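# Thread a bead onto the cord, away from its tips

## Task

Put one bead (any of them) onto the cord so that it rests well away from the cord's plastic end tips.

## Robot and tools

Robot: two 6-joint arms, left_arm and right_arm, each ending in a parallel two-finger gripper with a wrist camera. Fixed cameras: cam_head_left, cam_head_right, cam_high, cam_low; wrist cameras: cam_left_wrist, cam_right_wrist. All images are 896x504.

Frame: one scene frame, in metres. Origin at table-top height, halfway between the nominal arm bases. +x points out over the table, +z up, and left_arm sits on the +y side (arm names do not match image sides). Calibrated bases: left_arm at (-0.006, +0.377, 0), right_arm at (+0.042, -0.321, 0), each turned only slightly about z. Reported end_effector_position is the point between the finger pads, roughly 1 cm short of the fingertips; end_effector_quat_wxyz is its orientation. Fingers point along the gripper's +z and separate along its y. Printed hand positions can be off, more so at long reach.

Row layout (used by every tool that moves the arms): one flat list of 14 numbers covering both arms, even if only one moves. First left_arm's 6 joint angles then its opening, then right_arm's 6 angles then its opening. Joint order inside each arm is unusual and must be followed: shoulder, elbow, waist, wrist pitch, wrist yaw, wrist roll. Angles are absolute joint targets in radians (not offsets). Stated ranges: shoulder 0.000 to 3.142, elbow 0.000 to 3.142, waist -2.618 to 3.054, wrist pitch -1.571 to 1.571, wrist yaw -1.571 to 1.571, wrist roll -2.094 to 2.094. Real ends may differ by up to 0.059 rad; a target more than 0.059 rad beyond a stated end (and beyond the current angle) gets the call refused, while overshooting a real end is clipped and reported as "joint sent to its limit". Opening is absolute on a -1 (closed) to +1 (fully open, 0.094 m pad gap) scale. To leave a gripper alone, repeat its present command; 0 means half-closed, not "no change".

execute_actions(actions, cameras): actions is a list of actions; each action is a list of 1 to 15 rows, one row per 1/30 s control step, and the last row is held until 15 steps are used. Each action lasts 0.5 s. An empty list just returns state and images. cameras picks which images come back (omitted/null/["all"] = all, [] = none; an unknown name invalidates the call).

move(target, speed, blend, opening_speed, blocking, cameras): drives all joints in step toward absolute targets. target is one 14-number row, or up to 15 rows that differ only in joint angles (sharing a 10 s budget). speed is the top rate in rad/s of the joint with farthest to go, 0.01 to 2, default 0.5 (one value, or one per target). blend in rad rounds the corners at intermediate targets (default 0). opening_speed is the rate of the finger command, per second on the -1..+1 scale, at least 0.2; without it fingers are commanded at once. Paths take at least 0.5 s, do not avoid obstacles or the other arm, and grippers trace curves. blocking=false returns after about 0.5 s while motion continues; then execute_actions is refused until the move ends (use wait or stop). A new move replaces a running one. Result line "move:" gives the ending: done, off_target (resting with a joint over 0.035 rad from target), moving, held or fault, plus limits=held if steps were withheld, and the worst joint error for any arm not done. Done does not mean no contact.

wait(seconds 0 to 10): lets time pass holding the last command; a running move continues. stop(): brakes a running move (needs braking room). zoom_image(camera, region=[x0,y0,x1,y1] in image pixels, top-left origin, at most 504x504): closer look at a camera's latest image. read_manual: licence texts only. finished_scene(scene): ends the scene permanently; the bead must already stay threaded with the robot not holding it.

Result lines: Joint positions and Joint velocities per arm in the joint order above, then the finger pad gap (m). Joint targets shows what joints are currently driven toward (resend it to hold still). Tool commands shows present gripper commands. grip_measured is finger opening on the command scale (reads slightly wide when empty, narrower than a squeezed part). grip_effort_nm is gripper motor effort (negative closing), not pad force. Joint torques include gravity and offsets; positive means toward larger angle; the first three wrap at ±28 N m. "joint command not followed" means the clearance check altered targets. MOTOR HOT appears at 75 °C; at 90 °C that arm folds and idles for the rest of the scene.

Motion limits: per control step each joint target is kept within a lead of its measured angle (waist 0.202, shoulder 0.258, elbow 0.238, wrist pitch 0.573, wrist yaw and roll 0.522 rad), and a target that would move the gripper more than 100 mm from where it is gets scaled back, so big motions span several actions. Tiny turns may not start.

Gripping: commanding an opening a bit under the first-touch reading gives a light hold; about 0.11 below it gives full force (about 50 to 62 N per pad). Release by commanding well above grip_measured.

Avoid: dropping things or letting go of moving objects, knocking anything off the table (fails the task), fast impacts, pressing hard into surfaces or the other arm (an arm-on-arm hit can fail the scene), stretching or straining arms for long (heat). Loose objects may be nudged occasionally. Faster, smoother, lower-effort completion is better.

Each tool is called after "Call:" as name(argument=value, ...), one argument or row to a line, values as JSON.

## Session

Call:
execute_actions(
  actions=[],
)

Scene clock: 0.00 s.
left_arm: end_effector_position=(+0.3959, +0.4124, +0.1102) grip_measured=+1.000 grip_effort_nm=n/a end_effector_quat_wxyz=(+0.589, -0.045, +0.805, +0.054) | right_arm: end_effector_position=(+0.4525, -0.3238, +0.1308) grip_measured=+1.000 grip_effort_nm=n/a end_effector_quat_wxyz=(+0.636, +0.006, +0.771, -0.032)
Joint names: [shoulder, elbow, waist, wrist pitch, wrist yaw, wrist roll]
Joint positions: left_arm=[1.534 0.395 -0.018 0.833 -0.104 0.002 0.094] | right_arm=[1.572 0.383 0.002 0.999 0.086 -0.027 0.094]
Joint velocities: left_arm=[0.002 -0.012 0.002 -0.022 0.037 -0.051 0] | right_arm=[-0.027 -0.002 -0.012 -0.051 -0.081 0.051 0]
Joint torques (N m): no reading
Heat: left arm: 27 °C; right arm: 27 °C.
Joint targets: left_arm=[1.524 0.405 -0.018 0.843 -0.105 0.001] | right_arm=[1.562 0.392 0.002 1.009 0.087 -0.027]
Tool commands: left_gripper/opening=+1.0 right_gripper/opening=+1.0
camera_calibration:
cam_left_wrist: T_world_to_cam=[[0.0942731, -0.983278, -0.155814, 0.389762], [-0.871723, -0.00593639, -0.489963, 0.427505], [0.480845, 0.182017, -0.857705, -0.0577713], [0, 0, 0, 1]] pos_world=[0.363701, 0.396297, 0.220641]
cam_right_wrist: T_world_to_cam=[[-0.0691232, -0.996001, -0.0566057, -0.281874], [-0.798666, 0.0892504, -0.59512, 0.493301], [0.597792, 0.00407242, -0.801641, -0.0484139], [0, 0, 0, 1]] pos_world=[0.40344, -0.324577, 0.238807]

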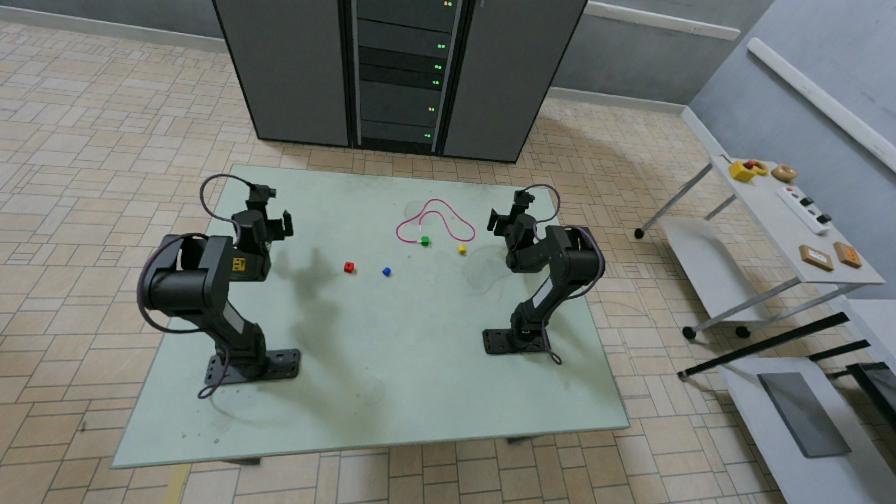

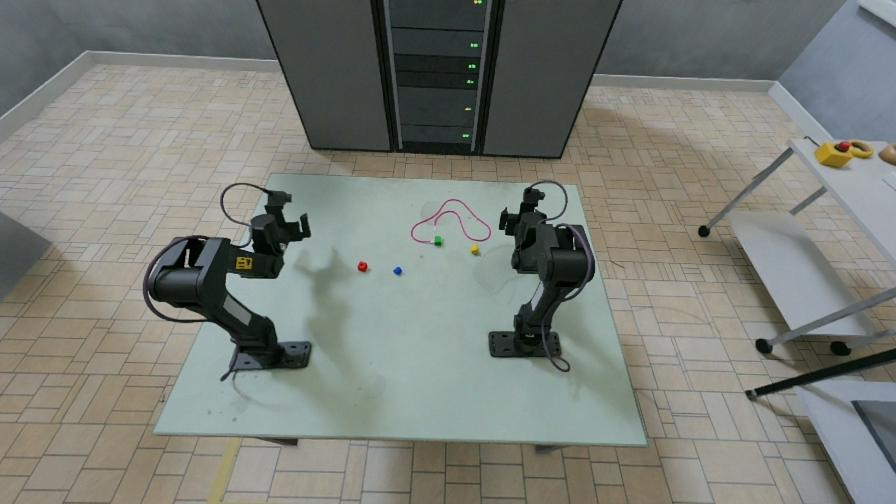

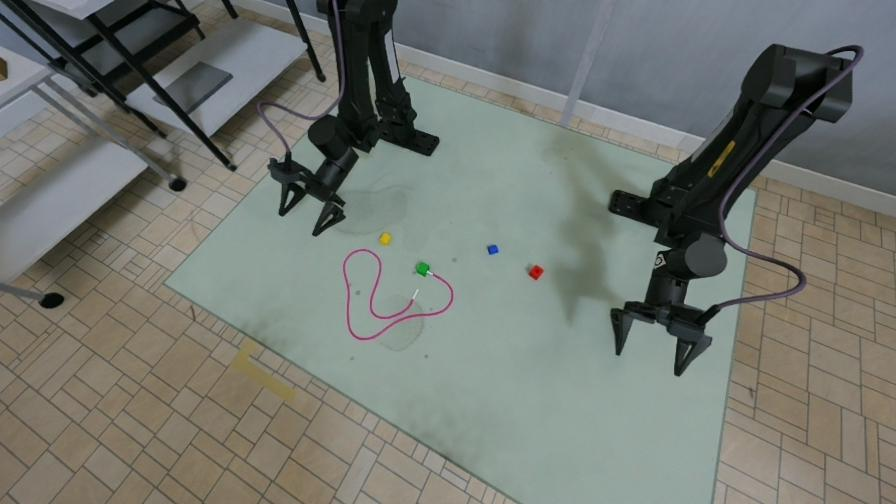

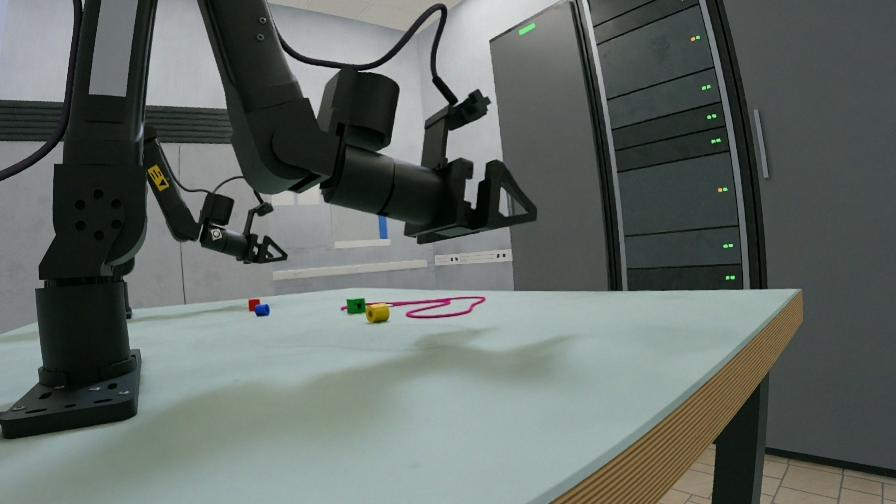

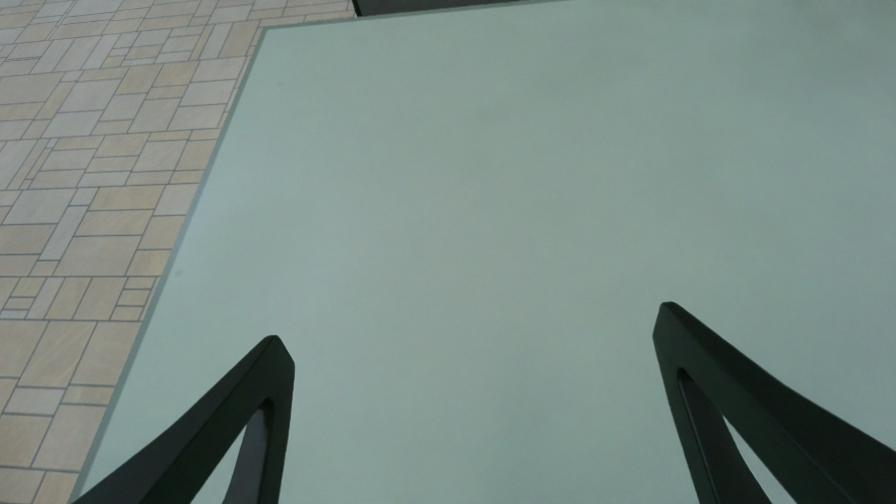

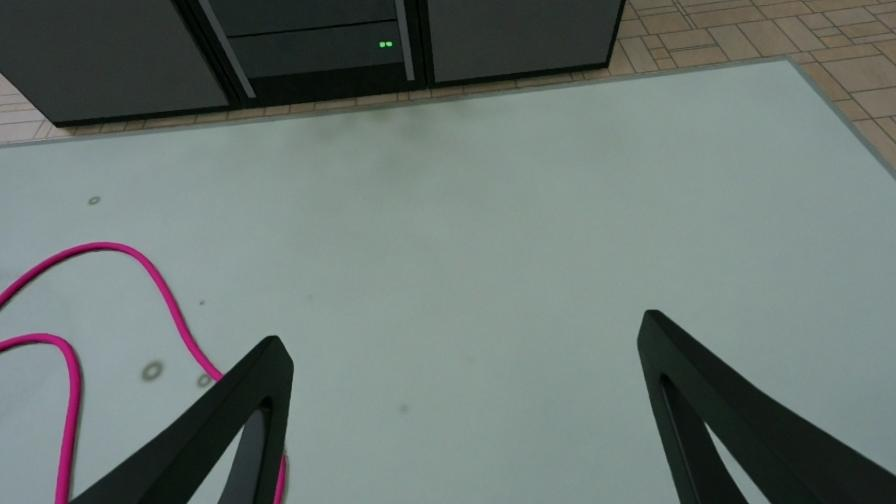

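Call:
zoom_image(
  camera="cam_high",
  region=[330, 220, 570, 355],
)

Call:
zoom_image(
  camera="cam_head_right",
  region=[330, 180, 510, 290],
)

Call:
zoom_image(
  camera="cam_low",
  region=[230, 270, 510, 340],
)

Scaled by 2.100 from the camera's 896x504 image, which has a finer 1280x720 frame.

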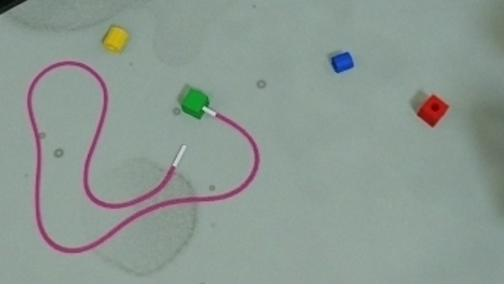

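Scaled by 2.800 from the camera's 896x504 image, which has a finer 1280x720 frame.

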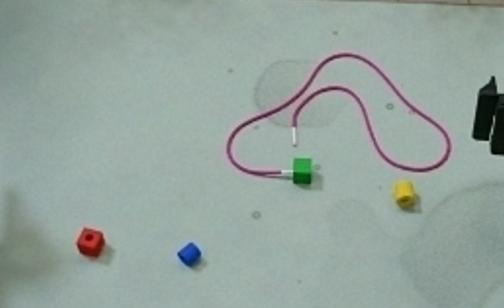

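Scaled by 1.800 from the camera's 896x504 image, which has a finer 1280x720 frame.

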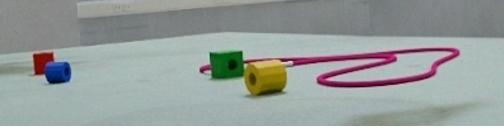

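Call:
move(
  target=[1.8615,1.5727,-0.876,-1.0112,0,0,0.5,2.1714,2.0626,0.564,-1.1912,0,0,0.3],
  speed=0.6,
  opening_speed=0.5,
  cameras=["cam_left_wrist","cam_right_wrist"],
)

Scene clock: 68.90 s.
left_arm: end_effector_position=(+0.2736, +0.0817, +0.1188) grip_measured=+0.502 grip_effort_nm=-0.090 end_effector_quat_wxyz=(+0.122, +0.395, +0.909, -0.050) | right_arm: end_effector_position=(+0.4399, -0.0552, +0.1276) grip_measured=+0.303 grip_effort_nm=-0.168 end_effector_quat_wxyz=(+0.125, -0.290, +0.948, +0.035)
Joint names: [shoulder, elbow, waist, wrist pitch, wrist yaw, wrist roll]
Joint positions: left_arm=[1.841 1.544 -0.874 -1.008 -0.005 0.002 0.071] | right_arm=[2.15 2.021 0.562 -1.181 0.006 -0.005 0.061]
Joint velocities: left_arm=[0.012 -0.002 0.007 -0.007 0.051 -0.007 0] | right_arm=[0.002 0.007 -0.012 -0.037 -0.125 0.007 0]
Joint torques (N m): left_arm=[-7.27 8.01 -0.18 0.67 0.03 -0.04] | right_arm=[-9.96 9.44 0.16 0.39 -0.07 0.06]
Heat: left arm: 30 °C; right arm: 31 °C.
Joint targets: left_arm=[1.861 1.573 -0.876 -1.011 0.000 0.000] | right_arm=[2.172 2.062 0.564 -1.191 0.000 0.000]
move: off_target (right_arm); right_arm: the elbow is farthest, 0.041 rad from its target
camera_calibration:
cam_left_wrist: T_world_to_cam=[[-0.809259, -0.58625, -0.0375687, 0.278227], [-0.534314, 0.707972, 0.461827, 0.0594207], [-0.244148, 0.393811, -0.886174, 0.253], [0, 0, 0, 1]] pos_world=[0.318676, 0.0214079, 0.207213]
cam_right_wrist: T_world_to_cam=[[0.47535, -0.879587, -0.0192178, -0.253296], [-0.775097, -0.429016, 0.463863, 0.28321], [-0.416253, -0.205602, -0.885698, 0.40064], [0, 0, 0, 1]] pos_world=[0.506687, -0.0189219, 0.218608]
Images, in order (width x height): cam_left_wrist 896x504, cam_right_wrist 896x504.

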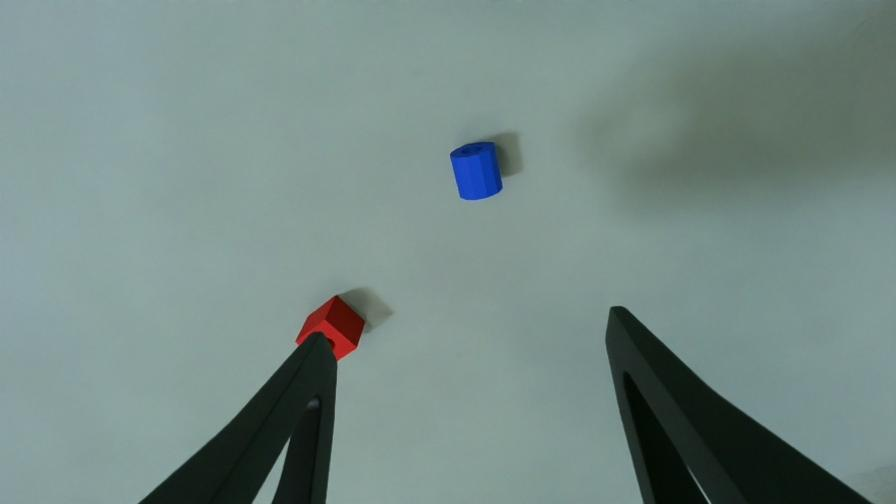

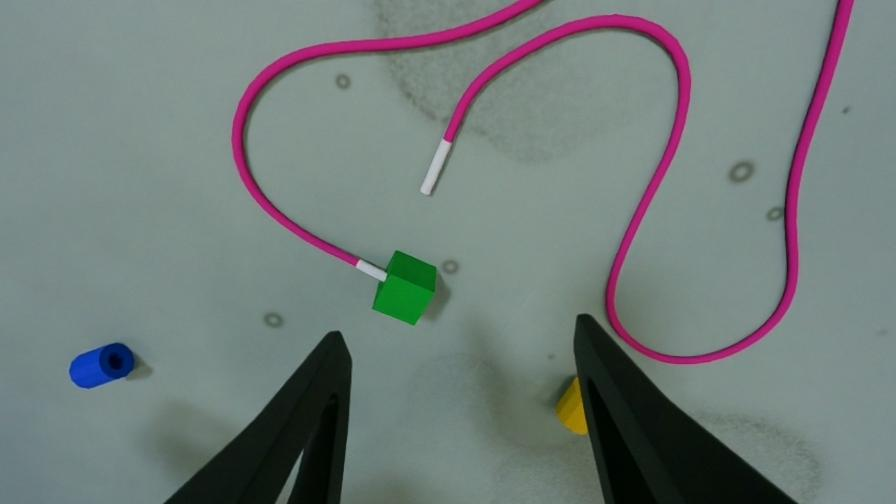

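Call:
move(
  target=[2.1831,1.759,-0.882,-1.1467,0,0,0,2.4757,2.3273,0.5526,-1.2516,0,0.45,-0.2],
  speed=0.4,
  opening_speed=0.5,
  cameras=["cam_left_wrist","cam_right_wrist"],
)

Scene clock: 110.43 s.
left_arm: end_effector_position=(+0.2780, +0.0770, +0.0399) grip_measured=+0.002 grip_effort_nm=-0.090 end_effector_quat_wxyz=(-0.002, +0.398, +0.917, +0.004) | right_arm: end_effector_position=(+0.4699, -0.0347, +0.0569) grip_measured=-0.197 grip_effort_nm=-0.173 end_effector_quat_wxyz=(+0.070, -0.072, +0.994, +0.038)
Joint names: [shoulder, elbow, waist, wrist pitch, wrist yaw, wrist roll]
Joint positions: left_arm=[2.166 1.731 -0.874 -1.142 -0.005 0.002 0.047] | right_arm=[2.459 2.286 0.562 -1.24 0.003 0.444 0.038]
Joint velocities: left_arm=[-0.012 0.007 0.007 0.022 -0.037 -0.022 0] | right_arm=[-0.017 -0.007 0.012 -0.037 -0.007 -0.037 0]
Joint torques (N m): left_arm=[-9.87 7.45 -0.65 0.27 0.03 -0.03] | right_arm=[-12.31 9.4 -0.85 0.21 -0.02 0.08]
Heat: left arm: 27 °C; right arm: 29 °C.
Joint targets: left_arm=[2.183 1.759 -0.882 -1.147 0.000 0.000] | right_arm=[2.476 2.327 0.552 -1.252 0.000 0.450]
move: off_target (right_arm); right_arm: the elbow is farthest, 0.041 rad from its target
camera_calibration:
cam_left_wrist: T_world_to_cam=[[-0.812993, -0.582268, -0.00243174, 0.275403], [-0.427613, 0.59421, 0.681221, 0.0718364], [-0.395208, 0.554868, -0.732074, 0.209492], [0, 0, 0, 1]] pos_world=[0.337412, 0.00143251, 0.105097]
cam_right_wrist: T_world_to_cam=[[0.048922, -0.995679, -0.0789357, -0.051088], [-0.819064, -0.0852217, 0.567337, 0.374796], [-0.571612, 0.0368982, -0.819694, 0.432399], [0, 0, 0, 1]] pos_world=[0.556646, -0.0348812, 0.137767]
Images, in order (width x height): cam_left_wrist 896x504, cam_right_wrist 896x504.

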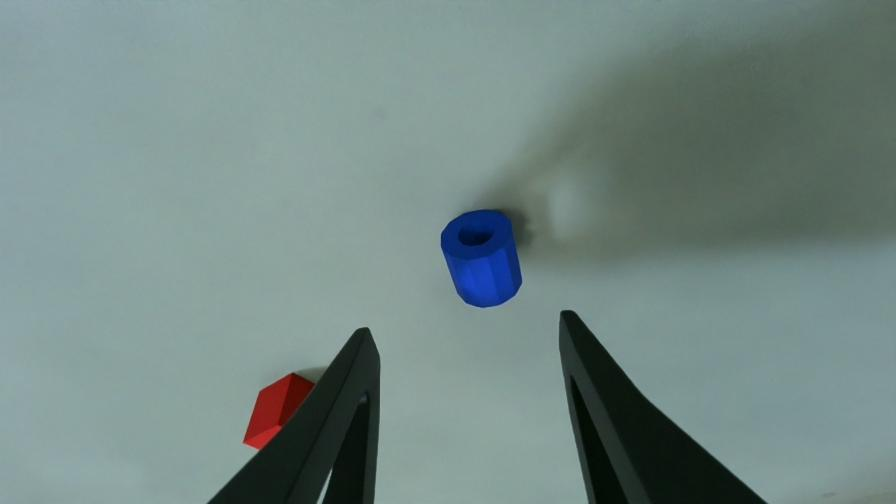

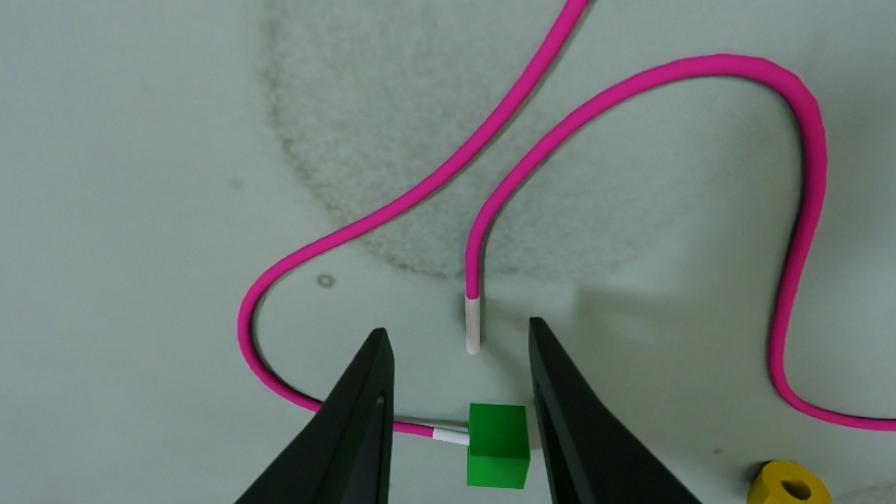

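Call:
move(
  target=[2.2303,1.7383,-0.897,-1.0788,0,-0.2,0,2.5493,2.415,0.535,-1.2657,0,0.43,-0.2],
  speed=0.15,
  cameras=["cam_left_wrist","cam_right_wrist"],
)

Scene clock: 149.67 s.
left_arm: end_effector_position=(+0.2794, +0.0665, +0.0233) grip_measured=+0.002 grip_effort_nm=-0.085 end_effector_quat_wxyz=(+0.002, +0.314, +0.950, +0.002) | right_arm: end_effector_position=(+0.4852, -0.0364, +0.0477) grip_measured=-0.197 grip_effort_nm=-0.173 end_effector_quat_wxyz=(+0.072, -0.067, +0.994, +0.038)
Joint names: [shoulder, elbow, waist, wrist pitch, wrist yaw, wrist roll]
Joint positions: left_arm=[2.208 1.731 -0.888 -1.092 -0.005 -0.194 0.047] | right_arm=[2.527 2.374 0.543 -1.254 0.002 0.436 0.038]
Joint velocities: left_arm=[-0.017 -0.007 -0.007 -0.007 -0.007 -0.022 0] | right_arm=[-0.007 -0.032 -0.017 0.007 0.007 -0.022 0]
Joint torques (N m): left_arm=[-9.72 5.78 -0.7 0.44 0.03 -0.06] | right_arm=[-12.26 9.32 -0.7 0.2 -0.03 -0.06]
Heat: left arm: 27 °C; right arm: 29 °C.
Joint targets: left_arm=[2.230 1.738 -0.897 -1.079 0.000 -0.200] | right_arm=[2.549 2.415 0.535 -1.266 0.000 0.430]
move: off_target (right_arm); right_arm: the elbow is farthest, 0.041 rad from its target
camera_calibration:
cam_left_wrist: T_world_to_cam=[[-0.694461, -0.719525, -0.00278445, 0.246373], [-0.53225, 0.511097, 0.674899, 0.124974], [-0.484184, 0.470173, -0.737904, 0.234353], [0, 0, 0, 1]] pos_world=[0.351083, 0.00321157, 0.0892713]
cam_right_wrist: T_world_to_cam=[[0.0390845, -0.995925, -0.0812725, -0.0493842], [-0.822802, -0.0782274, 0.562919, 0.394657], [-0.566983, 0.0448697, -0.822506, 0.431876], [0, 0, 0, 1]] pos_world=[0.571521, -0.0376881, 0.129047]
Images, in order (width x height): cam_left_wrist 896x504, cam_right_wrist 896x504.

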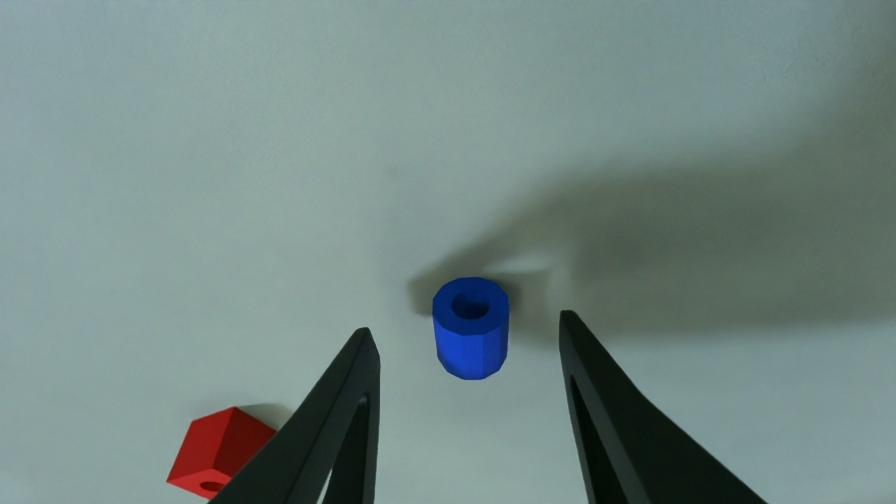

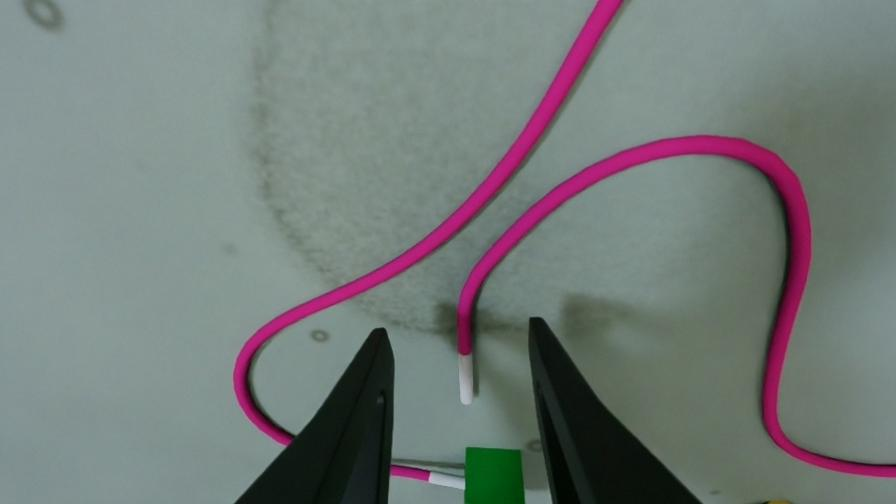

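Call:
move(
  target=[2.2323,1.7046,-0.897,-1.0431,0,-0.2,0,2.5422,2.3626,0.535,-1.2204,0,0.43,-0.2],
  speed=0.06,
  cameras=["cam_left_wrist","cam_right_wrist"],
)

Call:
zoom_image(
  camera="cam_right_wrist",
  region=[330, 220, 600, 420],
)

Scene clock: 164.67 s.
left_arm: end_effector_position=(+0.2808, +0.0650, +0.0180) grip_measured=+0.002 grip_effort_nm=-0.085 end_effector_quat_wxyz=(+0.008, +0.313, +0.950, -0.001) | right_arm: end_effector_position=(+0.4873, -0.0350, +0.0481) grip_measured=-0.197 grip_effort_nm=-0.168 end_effector_quat_wxyz=(+0.077, -0.067, +0.994, +0.041)
Joint names: [shoulder, elbow, waist, wrist pitch, wrist yaw, wrist roll]
Joint positions: left_arm=[2.208 1.709 -0.888 -1.057 -0.005 -0.195 0.047] | right_arm=[2.527 2.374 0.543 -1.243 0.002 0.435 0.038]
Joint velocities: left_arm=[0.002 0.007 0.007 -0.037 0.022 0.007 0] | right_arm=[0.012 -0.007 -0.022 -0.022 0.022 -0.022 0]
Joint torques (N m): left_arm=[-9.55 4.88 -0.7 0.47 0.03 -0.06] | right_arm=[-12.78 5.3 -0.79 0.57 -0.06 -0.05]
Heat: left arm: 28 °C; right arm: 28 °C.
Joint targets: left_arm=[2.232 1.705 -0.897 -1.043 0.000 -0.200] | right_arm=[2.542 2.363 0.535 -1.221 0.000 0.430]
move: done
camera_calibration:
cam_left_wrist: T_world_to_cam=[[-0.69389, -0.720078, -0.00191554, 0.246092], [-0.538665, 0.517306, 0.665007, 0.131576], [-0.477866, 0.462474, -0.746835, 0.230665], [0, 0, 0, 1]] pos_world=[0.351863, 0.00246369, 0.0852413]
cam_right_wrist: T_world_to_cam=[[0.0401887, -0.995449, -0.0864088, -0.0483494], [-0.827638, -0.0816157, 0.555296, 0.398876], [-0.559821, 0.0491986, -0.827152, 0.430257], [0, 0, 0, 1]] pos_world=[0.572936, -0.0367429, 0.130216]
Images, in order (width x height): cam_left_wrist 896x504, cam_right_wrist 896x504.

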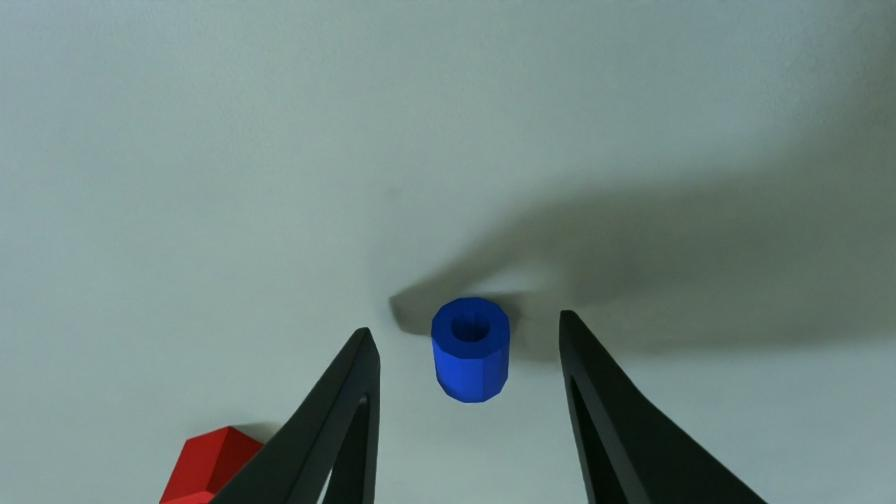

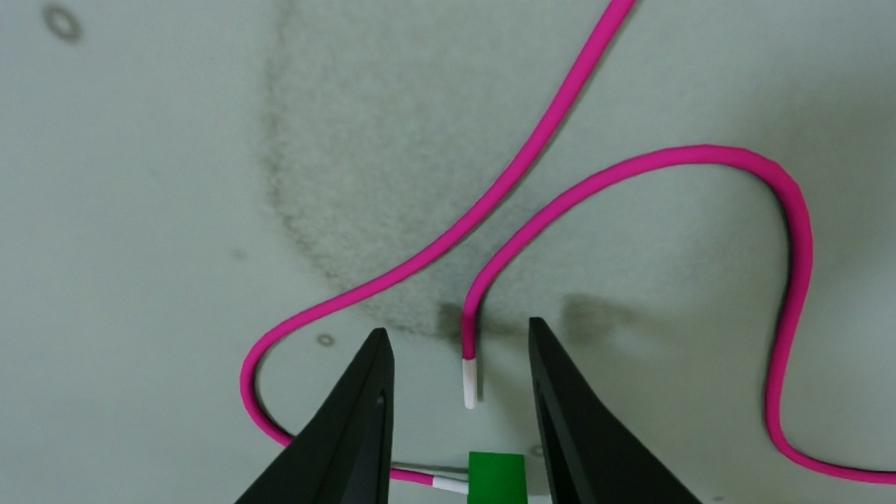

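Scaled by 1.867 from the camera's 896x504 image, which has a finer 1280x720 frame.

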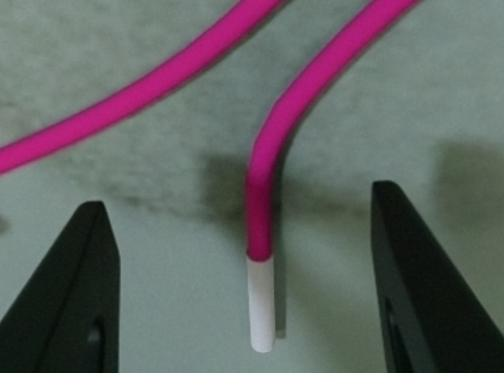

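Call:
move(
  target=[2.2323,1.7046,-0.897,-1.0431,0,-0.2,-0.62,2.5422,2.333,0.535,-1.205,0,0.43,-0.2],
  speed=0.06,
  opening_speed=0.4,
  cameras=["cam_left_wrist","cam_right_wrist"],
)

Call:
zoom_image(
  camera="cam_right_wrist",
  region=[330, 220, 600, 420],
)

Scene clock: 179.10 s.
left_arm: end_effector_position=(+0.2810, +0.0647, +0.0180) grip_measured=-0.611 grip_effort_nm=-0.457 end_effector_quat_wxyz=(+0.008, +0.313, +0.950, -0.002) | right_arm: end_effector_position=(+0.4861, -0.0358, +0.0419) grip_measured=-0.197 grip_effort_nm=-0.168 end_effector_quat_wxyz=(+0.074, -0.067, +0.994, +0.039)
Joint names: [shoulder, elbow, waist, wrist pitch, wrist yaw, wrist roll]
Joint positions: left_arm=[2.208 1.709 -0.888 -1.056 -0.005 -0.195 0.018] | right_arm=[2.527 2.35 0.543 -1.227 0.002 0.435 0.038]
Joint velocities: left_arm=[-0.002 -0.017 -0.012 -0.007 -0.007 -0.037 0] | right_arm=[0.002 -0.007 -0.002 -0.066 -0.051 -0.007 -0.001]
Joint torques (N m): left_arm=[-9.54 4.9 -0.7 0.47 0.03 -0.06] | right_arm=[-12.81 4.96 -0.73 0.56 -0.02 -0.05]
Heat: left arm: 29 °C; right arm: 29 °C.
Joint targets: left_arm=[2.232 1.705 -0.897 -1.043 0.000 -0.200] | right_arm=[2.542 2.333 0.535 -1.205 0.000 0.430]
move: done
camera_calibration:
cam_left_wrist: T_world_to_cam=[[-0.693888, -0.72008, -0.00181638, 0.246065], [-0.539348, 0.518055, 0.663869, 0.132019], [-0.477098, 0.461631, -0.747847, 0.230778], [0, 0, 0, 1]] pos_world=[0.352049, 0.00225923, 0.0853904]
cam_right_wrist: T_world_to_cam=[[0.0396461, -0.995797, -0.082565, -0.0495161], [-0.824054, -0.0793172, 0.560932, 0.399409], [-0.565123, 0.0457993, -0.823735, 0.426752], [0, 0, 0, 1]] pos_world=[0.572265, -0.0371729, 0.123402]
Images, in order (width x height): cam_left_wrist 896x504, cam_right_wrist 896x504.

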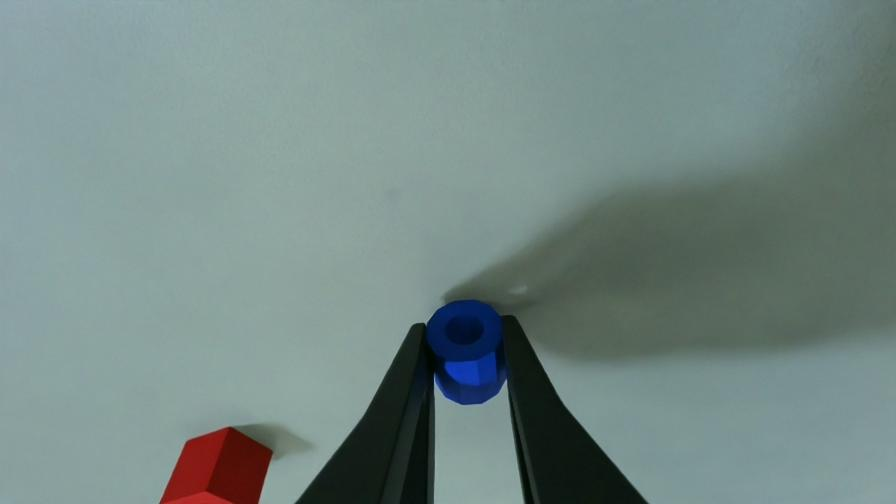

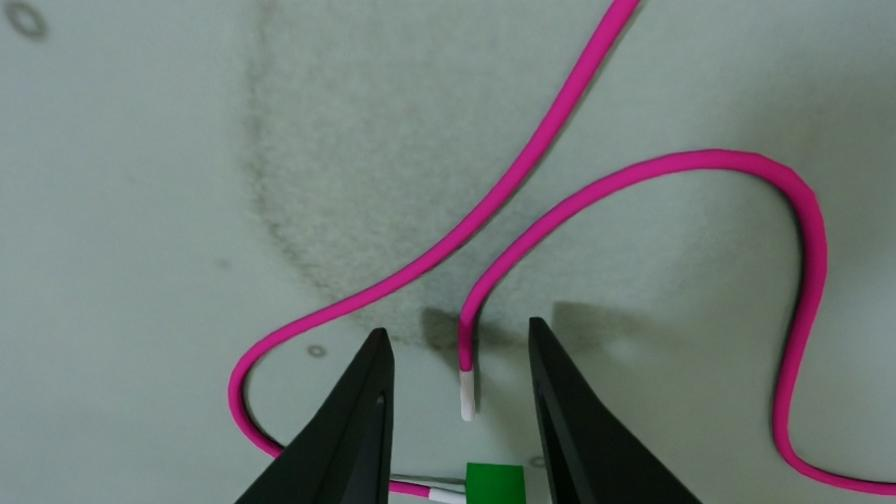

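Scaled by 1.867 from the camera's 896x504 image, which has a finer 1280x720 frame.

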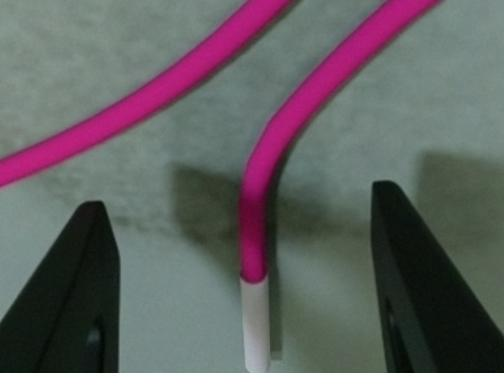

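Call:
move(
  target=[2.2323,1.7046,-0.897,-1.0431,0,-0.2,-0.68,2.5422,2.306,0.535,-1.178,0,0.43,-0.2],
  speed=0.05,
  opening_speed=0.3,
  cameras=["cam_right_wrist"],
)

Call:
zoom_image(
  camera="cam_right_wrist",
  region=[330, 220, 600, 420],
)

Scene clock: 188.10 s.
left_arm: end_effector_position=(+0.2810, +0.0647, +0.0180) grip_measured=-0.641 grip_effort_nm=-1.028 end_effector_quat_wxyz=(+0.008, +0.313, +0.950, -0.002) | right_arm: end_effector_position=(+0.4863, -0.0356, +0.0351) grip_measured=-0.197 grip_effort_nm=-0.168 end_effector_quat_wxyz=(+0.073, -0.067, +0.994, +0.039)
Joint names: [shoulder, elbow, waist, wrist pitch, wrist yaw, wrist roll]
Joint positions: left_arm=[2.208 1.709 -0.888 -1.056 -0.005 -0.195 0.017] | right_arm=[2.527 2.323 0.543 -1.201 0.002 0.435 0.038]
Joint velocities: left_arm=[-0.012 -0.022 -0.002 0.007 -0.051 -0.022 -0.001] | right_arm=[0.012 -0.007 -0.012 0.007 0.066 0.037 0]
Joint torques (N m): left_arm=[-9.55 4.89 -0.7 0.47 0.03 -0.06] | right_arm=[-12.79 4.9 -0.76 0.54 -0.03 -0.03]
Heat: left arm: 29 °C; right arm: 29 °C.
Joint targets: left_arm=[2.232 1.705 -0.897 -1.043 0.000 -0.200] | right_arm=[2.542 2.306 0.535 -1.178 0.000 0.430]
move: done
camera_calibration:
cam_right_wrist: T_world_to_cam=[[0.0396196, -0.995814, -0.0823727, -0.0499443], [-0.823874, -0.0792017, 0.561212, 0.403277], [-0.565387, 0.0456297, -0.823563, 0.421425], [0, 0, 0, 1]] pos_world=[0.572496, -0.0370245, 0.116632]
Images, in order (width x height): cam_right_wrist 896x504.

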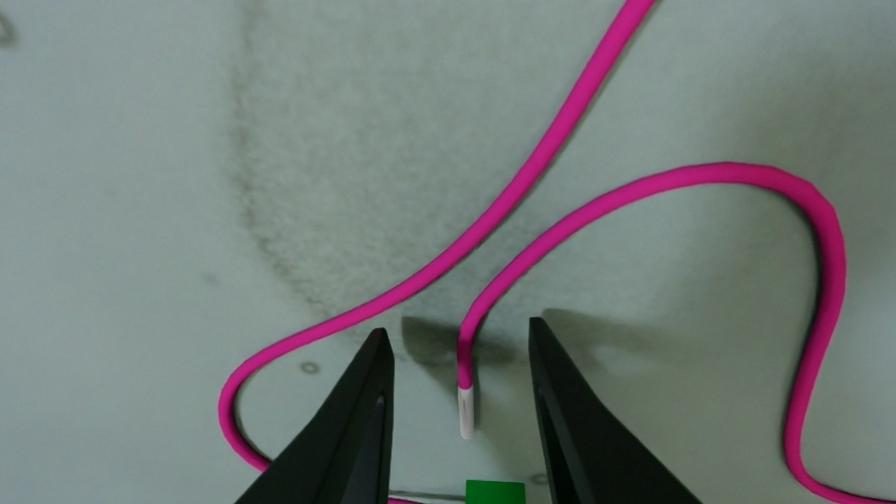

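Scaled by 1.867 from the camera's 896x504 image, which has a finer 1280x720 frame.

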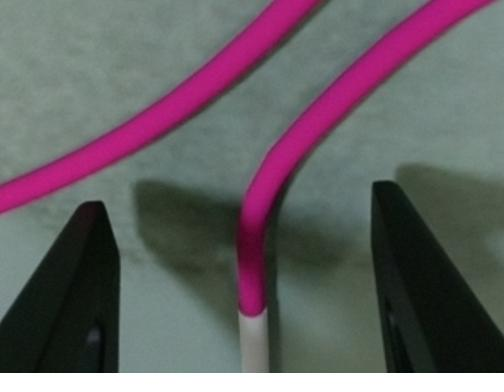

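Call:
move(
  target=[2.2323,1.7046,-0.897,-1.0431,0,-0.2,-0.68,2.526,2.27,0.537,-1.155,0,0.43,-0.2],
  speed=0.05,
  opening_speed=0.3,
  cameras=["cam_right_wrist"],
)

Call:
zoom_image(
  camera="cam_right_wrist",
  region=[330, 220, 600, 420],
)

Scene clock: 200.37 s.
left_arm: end_effector_position=(+0.2810, +0.0647, +0.0180) grip_measured=-0.641 grip_effort_nm=-1.023 end_effector_quat_wxyz=(+0.008, +0.313, +0.950, -0.002) | right_arm: end_effector_position=(+0.4847, -0.0368, +0.0290) grip_measured=-0.197 grip_effort_nm=-0.168 end_effector_quat_wxyz=(+0.070, -0.067, +0.995, +0.037)
Joint names: [shoulder, elbow, waist, wrist pitch, wrist yaw, wrist roll]
Joint positions: left_arm=[2.208 1.709 -0.888 -1.056 -0.005 -0.195 0.017] | right_arm=[2.527 2.3 0.543 -1.187 0.003 0.435 0.038]
Joint velocities: left_arm=[0.002 0.007 0.002 0.022 -0.037 0.022 0] | right_arm=[0.002 -0.002 0.012 0.037 -0.007 0.022 0.001]
Joint torques (N m): left_arm=[-9.55 4.9 -0.7 0.47 0.03 -0.06] | right_arm=[-13.97 3.93 -0.51 0.63 -0.05 -0.04]
Heat: left arm: 29 °C; right arm: 29 °C.
Joint targets: left_arm=[2.232 1.705 -0.897 -1.043 0.000 -0.200] | right_arm=[2.526 2.270 0.537 -1.155 0.000 0.430]
move: done
camera_calibration:
cam_right_wrist: T_world_to_cam=[[0.0389838, -0.99622, -0.0776222, -0.0513634], [-0.819825, -0.0762995, 0.567509, 0.403222], [-0.571286, 0.041513, -0.8197, 0.418097], [0, 0, 0, 1]] pos_world=[0.571427, -0.0377601, 0.109895]
Images, in order (width x height): cam_right_wrist 896x504.

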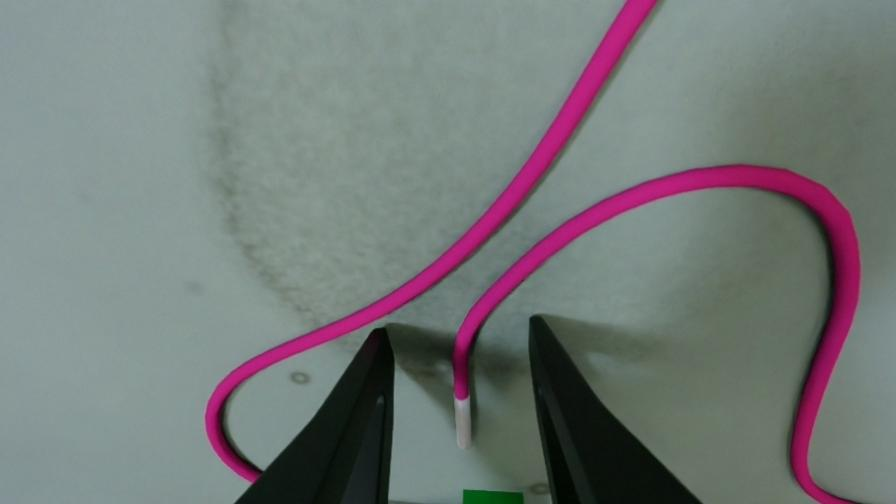

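Scaled by 1.867 from the camera's 896x504 image, which has a finer 1280x720 frame.

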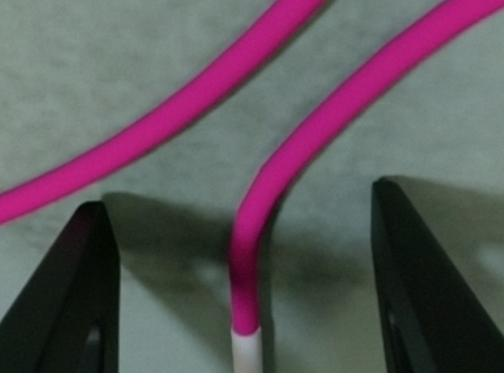

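Call:
move(
  target=[2.2323,1.7046,-0.897,-1.0431,0,-0.2,-0.68,2.492,2.245,0.54,-1.160,0,0.43,-0.2],
  speed=0.05,
  opening_speed=0.3,
  cameras=["cam_right_wrist"],
)

Call:
zoom_image(
  camera="cam_right_wrist",
  region=[330, 220, 600, 420],
)

Scene clock: 208.63 s.
left_arm: end_effector_position=(+0.2810, +0.0647, +0.0180) grip_measured=-0.641 grip_effort_nm=-1.028 end_effector_quat_wxyz=(+0.008, +0.313, +0.950, -0.002) | right_arm: end_effector_position=(+0.4845, -0.0369, +0.0291) grip_measured=-0.197 grip_effort_nm=-0.168 end_effector_quat_wxyz=(+0.072, -0.067, +0.994, +0.038)
Joint names: [shoulder, elbow, waist, wrist pitch, wrist yaw, wrist roll]
Joint positions: left_arm=[2.208 1.709 -0.888 -1.056 -0.005 -0.195 0.017] | right_arm=[2.515 2.277 0.543 -1.169 0.003 0.435 0.038]
Joint velocities: left_arm=[0.017 0.007 -0.002 -0.037 -0.037 -0.081 0] | right_arm=[0.012 -0.002 -0.007 -0.037 0.007 0.007 0.002]
Joint torques (N m): left_arm=[-9.54 4.89 -0.69 0.47 0.03 -0.06] | right_arm=[-15.64 3.82 -0.31 0.42 -0.05 -0.03]
Heat: left arm: 29 °C; right arm: 33 °C.
Joint targets: left_arm=[2.232 1.705 -0.897 -1.043 0.000 -0.200] | right_arm=[2.492 2.245 0.540 -1.160 0.000 0.430]
move: done
camera_calibration:
cam_right_wrist: T_world_to_cam=[[0.0401714, -0.995922, -0.0807868, -0.0519601], [-0.822887, -0.0788375, 0.562708, 0.404512], [-0.566783, 0.0438736, -0.822698, 0.416042], [0, 0, 0, 1]] pos_world=[0.570761, -0.0381108, 0.110457]
Images, in order (width x height): cam_right_wrist 896x504.

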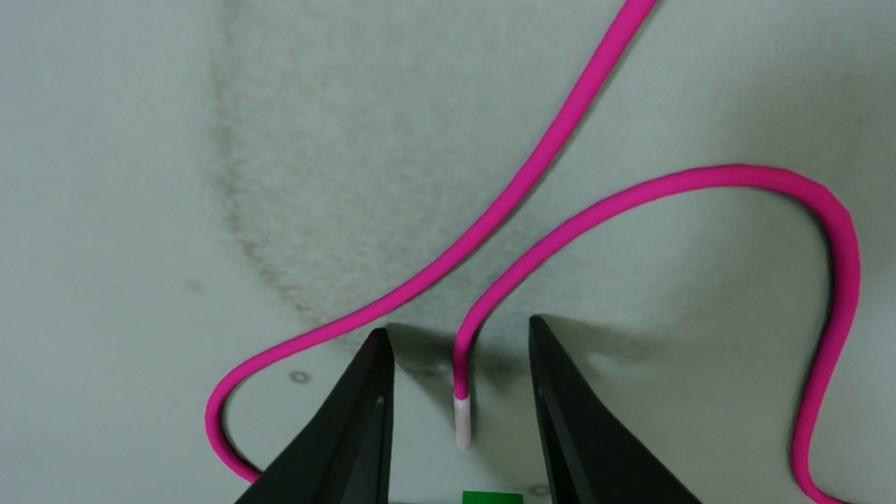

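Scaled by 1.867 from the camera's 896x504 image, which has a finer 1280x720 frame.

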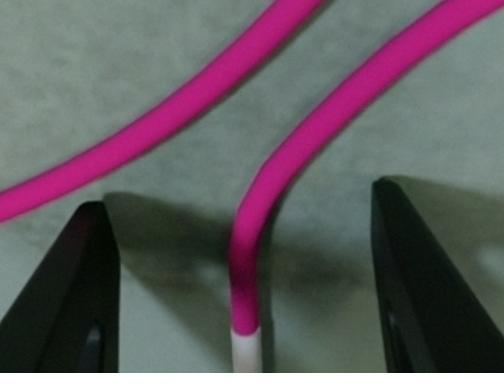

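Call:
move(
  target=[2.2323,1.7046,-0.897,-1.0431,0,-0.2,-0.68,2.48,2.275,0.54,-1.19,0,0.43,-0.2],
  speed=0.08,
  opening_speed=0.3,
  cameras=["cam_right_wrist"],
)

Call:
zoom_image(
  camera="cam_right_wrist",
  region=[330, 220, 600, 420],
)

Scene clock: 214.47 s.
left_arm: end_effector_position=(+0.2810, +0.0647, +0.0180) grip_measured=-0.641 grip_effort_nm=-1.023 end_effector_quat_wxyz=(+0.008, +0.313, +0.950, -0.002) | right_arm: end_effector_position=(+0.4844, -0.0369, +0.0294) grip_measured=-0.197 grip_effort_nm=-0.168 end_effector_quat_wxyz=(+0.073, -0.068, +0.994, +0.038)
Joint names: [shoulder, elbow, waist, wrist pitch, wrist yaw, wrist roll]
Joint positions: left_arm=[2.208 1.709 -0.888 -1.056 -0.005 -0.195 0.017] | right_arm=[2.514 2.277 0.543 -1.169 0.003 0.434 0.038]
Joint velocities: left_arm=[0.007 0.007 0.002 -0.007 0.022 0.022 -0.001] | right_arm=[-0.002 -0.002 0.002 -0.007 0.051 -0.051 -0.001]
Joint torques (N m): left_arm=[-9.55 4.88 -0.7 0.47 0.03 -0.07] | right_arm=[-16.55 6 -0.28 0.12 -0.03 -0.03]
Heat: left arm: 29 °C; right arm: 36 °C.
Joint targets: left_arm=[2.232 1.705 -0.897 -1.043 0.000 -0.200] | right_arm=[2.480 2.275 0.540 -1.190 0.000 0.430]
move: done
camera_calibration:
cam_right_wrist: T_world_to_cam=[[0.0405748, -0.995894, -0.0809247, -0.0521409], [-0.823057, -0.0792332, 0.562405, 0.404415], [-0.566508, 0.0437861, -0.822892, 0.416126], [0, 0, 0, 1]] pos_world=[0.570711, -0.0381042, 0.110762]
Images, in order (width x height): cam_right_wrist 896x504.

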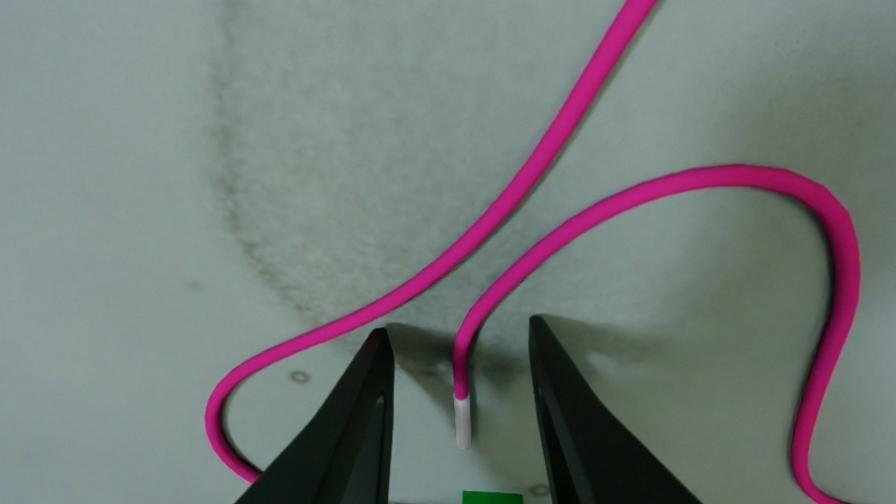

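Scaled by 1.867 from the camera's 896x504 image, which has a finer 1280x720 frame.

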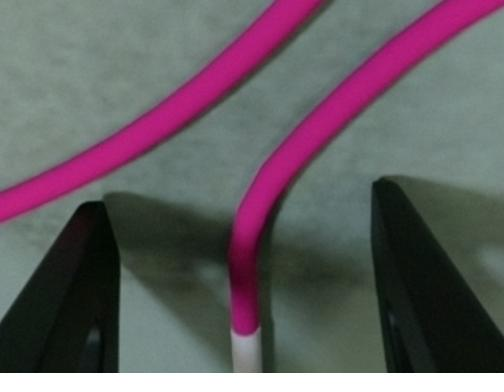

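Call:
move(
  target=[2.2323,1.7046,-0.897,-1.0431,0,-0.2,-0.68,2.453,2.245,0.54,-1.185,0,0.43,-0.2],
  speed=0.08,
  opening_speed=0.3,
  cameras=["cam_right_wrist"],
)

Call:
zoom_image(
  camera="cam_right_wrist",
  region=[330, 220, 600, 420],
)

Scene clock: 220.40 s.
left_arm: end_effector_position=(+0.2810, +0.0647, +0.0180) grip_measured=-0.641 grip_effort_nm=-1.023 end_effector_quat_wxyz=(+0.008, +0.313, +0.950, -0.002) | right_arm: end_effector_position=(+0.4827, -0.0379, +0.0299) grip_measured=-0.197 grip_effort_nm=-0.168 end_effector_quat_wxyz=(+0.071, -0.068, +0.994, +0.038)
Joint names: [shoulder, elbow, waist, wrist pitch, wrist yaw, wrist roll]
Joint positions: left_arm=[2.208 1.709 -0.888 -1.056 -0.005 -0.195 0.017] | right_arm=[2.507 2.266 0.543 -1.169 0.002 0.434 0.038]
Joint velocities: left_arm=[-0.017 -0.007 0.007 -0.037 0.022 -0.007 -0.001] | right_arm=[-0.017 -0.007 -0.002 0.022 -0.007 -0.051 -0.001]
Joint torques (N m): left_arm=[-9.54 4.88 -0.68 0.47 0.03 -0.06] | right_arm=[-18.11 4.6 -0.18 0.15 -0.05 -0.04]
Heat: left arm: 29 °C; right arm: 38 °C.
Joint targets: left_arm=[2.232 1.705 -0.897 -1.043 0.000 -0.200] | right_arm=[2.453 2.245 0.540 -1.185 0.000 0.430]
move: off_target (right_arm); right_arm: the shoulder is farthest, 0.054 rad from its target
camera_calibration:
cam_right_wrist: T_world_to_cam=[[0.0403882, -0.996015, -0.0795199, -0.0529872], [-0.821308, -0.0784179, 0.56507, 0.401743], [-0.569053, 0.0424882, -0.821202, 0.416784], [0, 0, 0, 1]] pos_world=[0.569267, -0.0389805, 0.111037]
Images, in order (width x height): cam_right_wrist 896x504.

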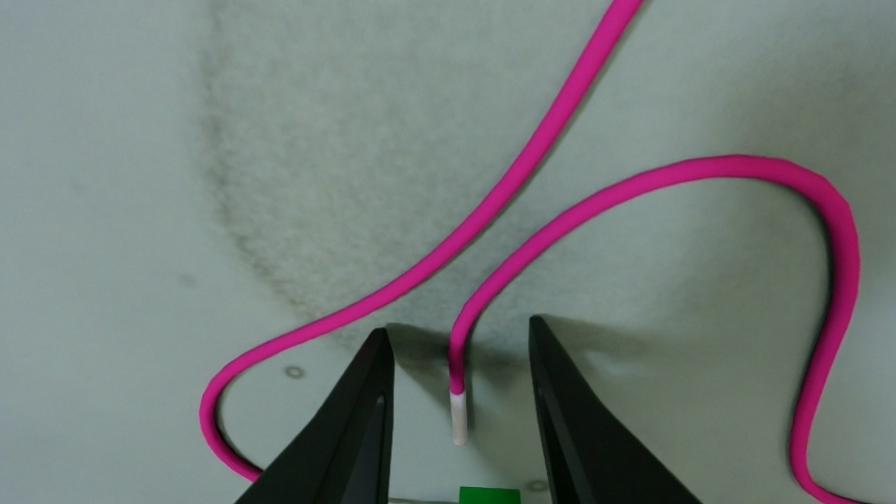

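Scaled by 1.867 from the camera's 896x504 image, which has a finer 1280x720 frame.

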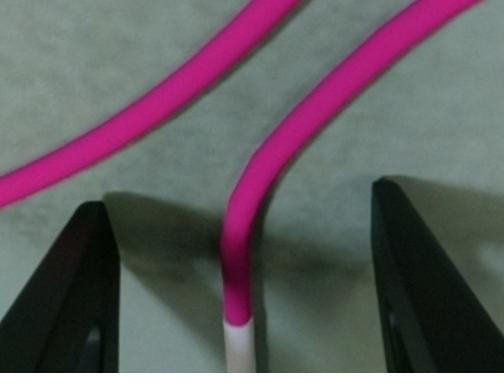

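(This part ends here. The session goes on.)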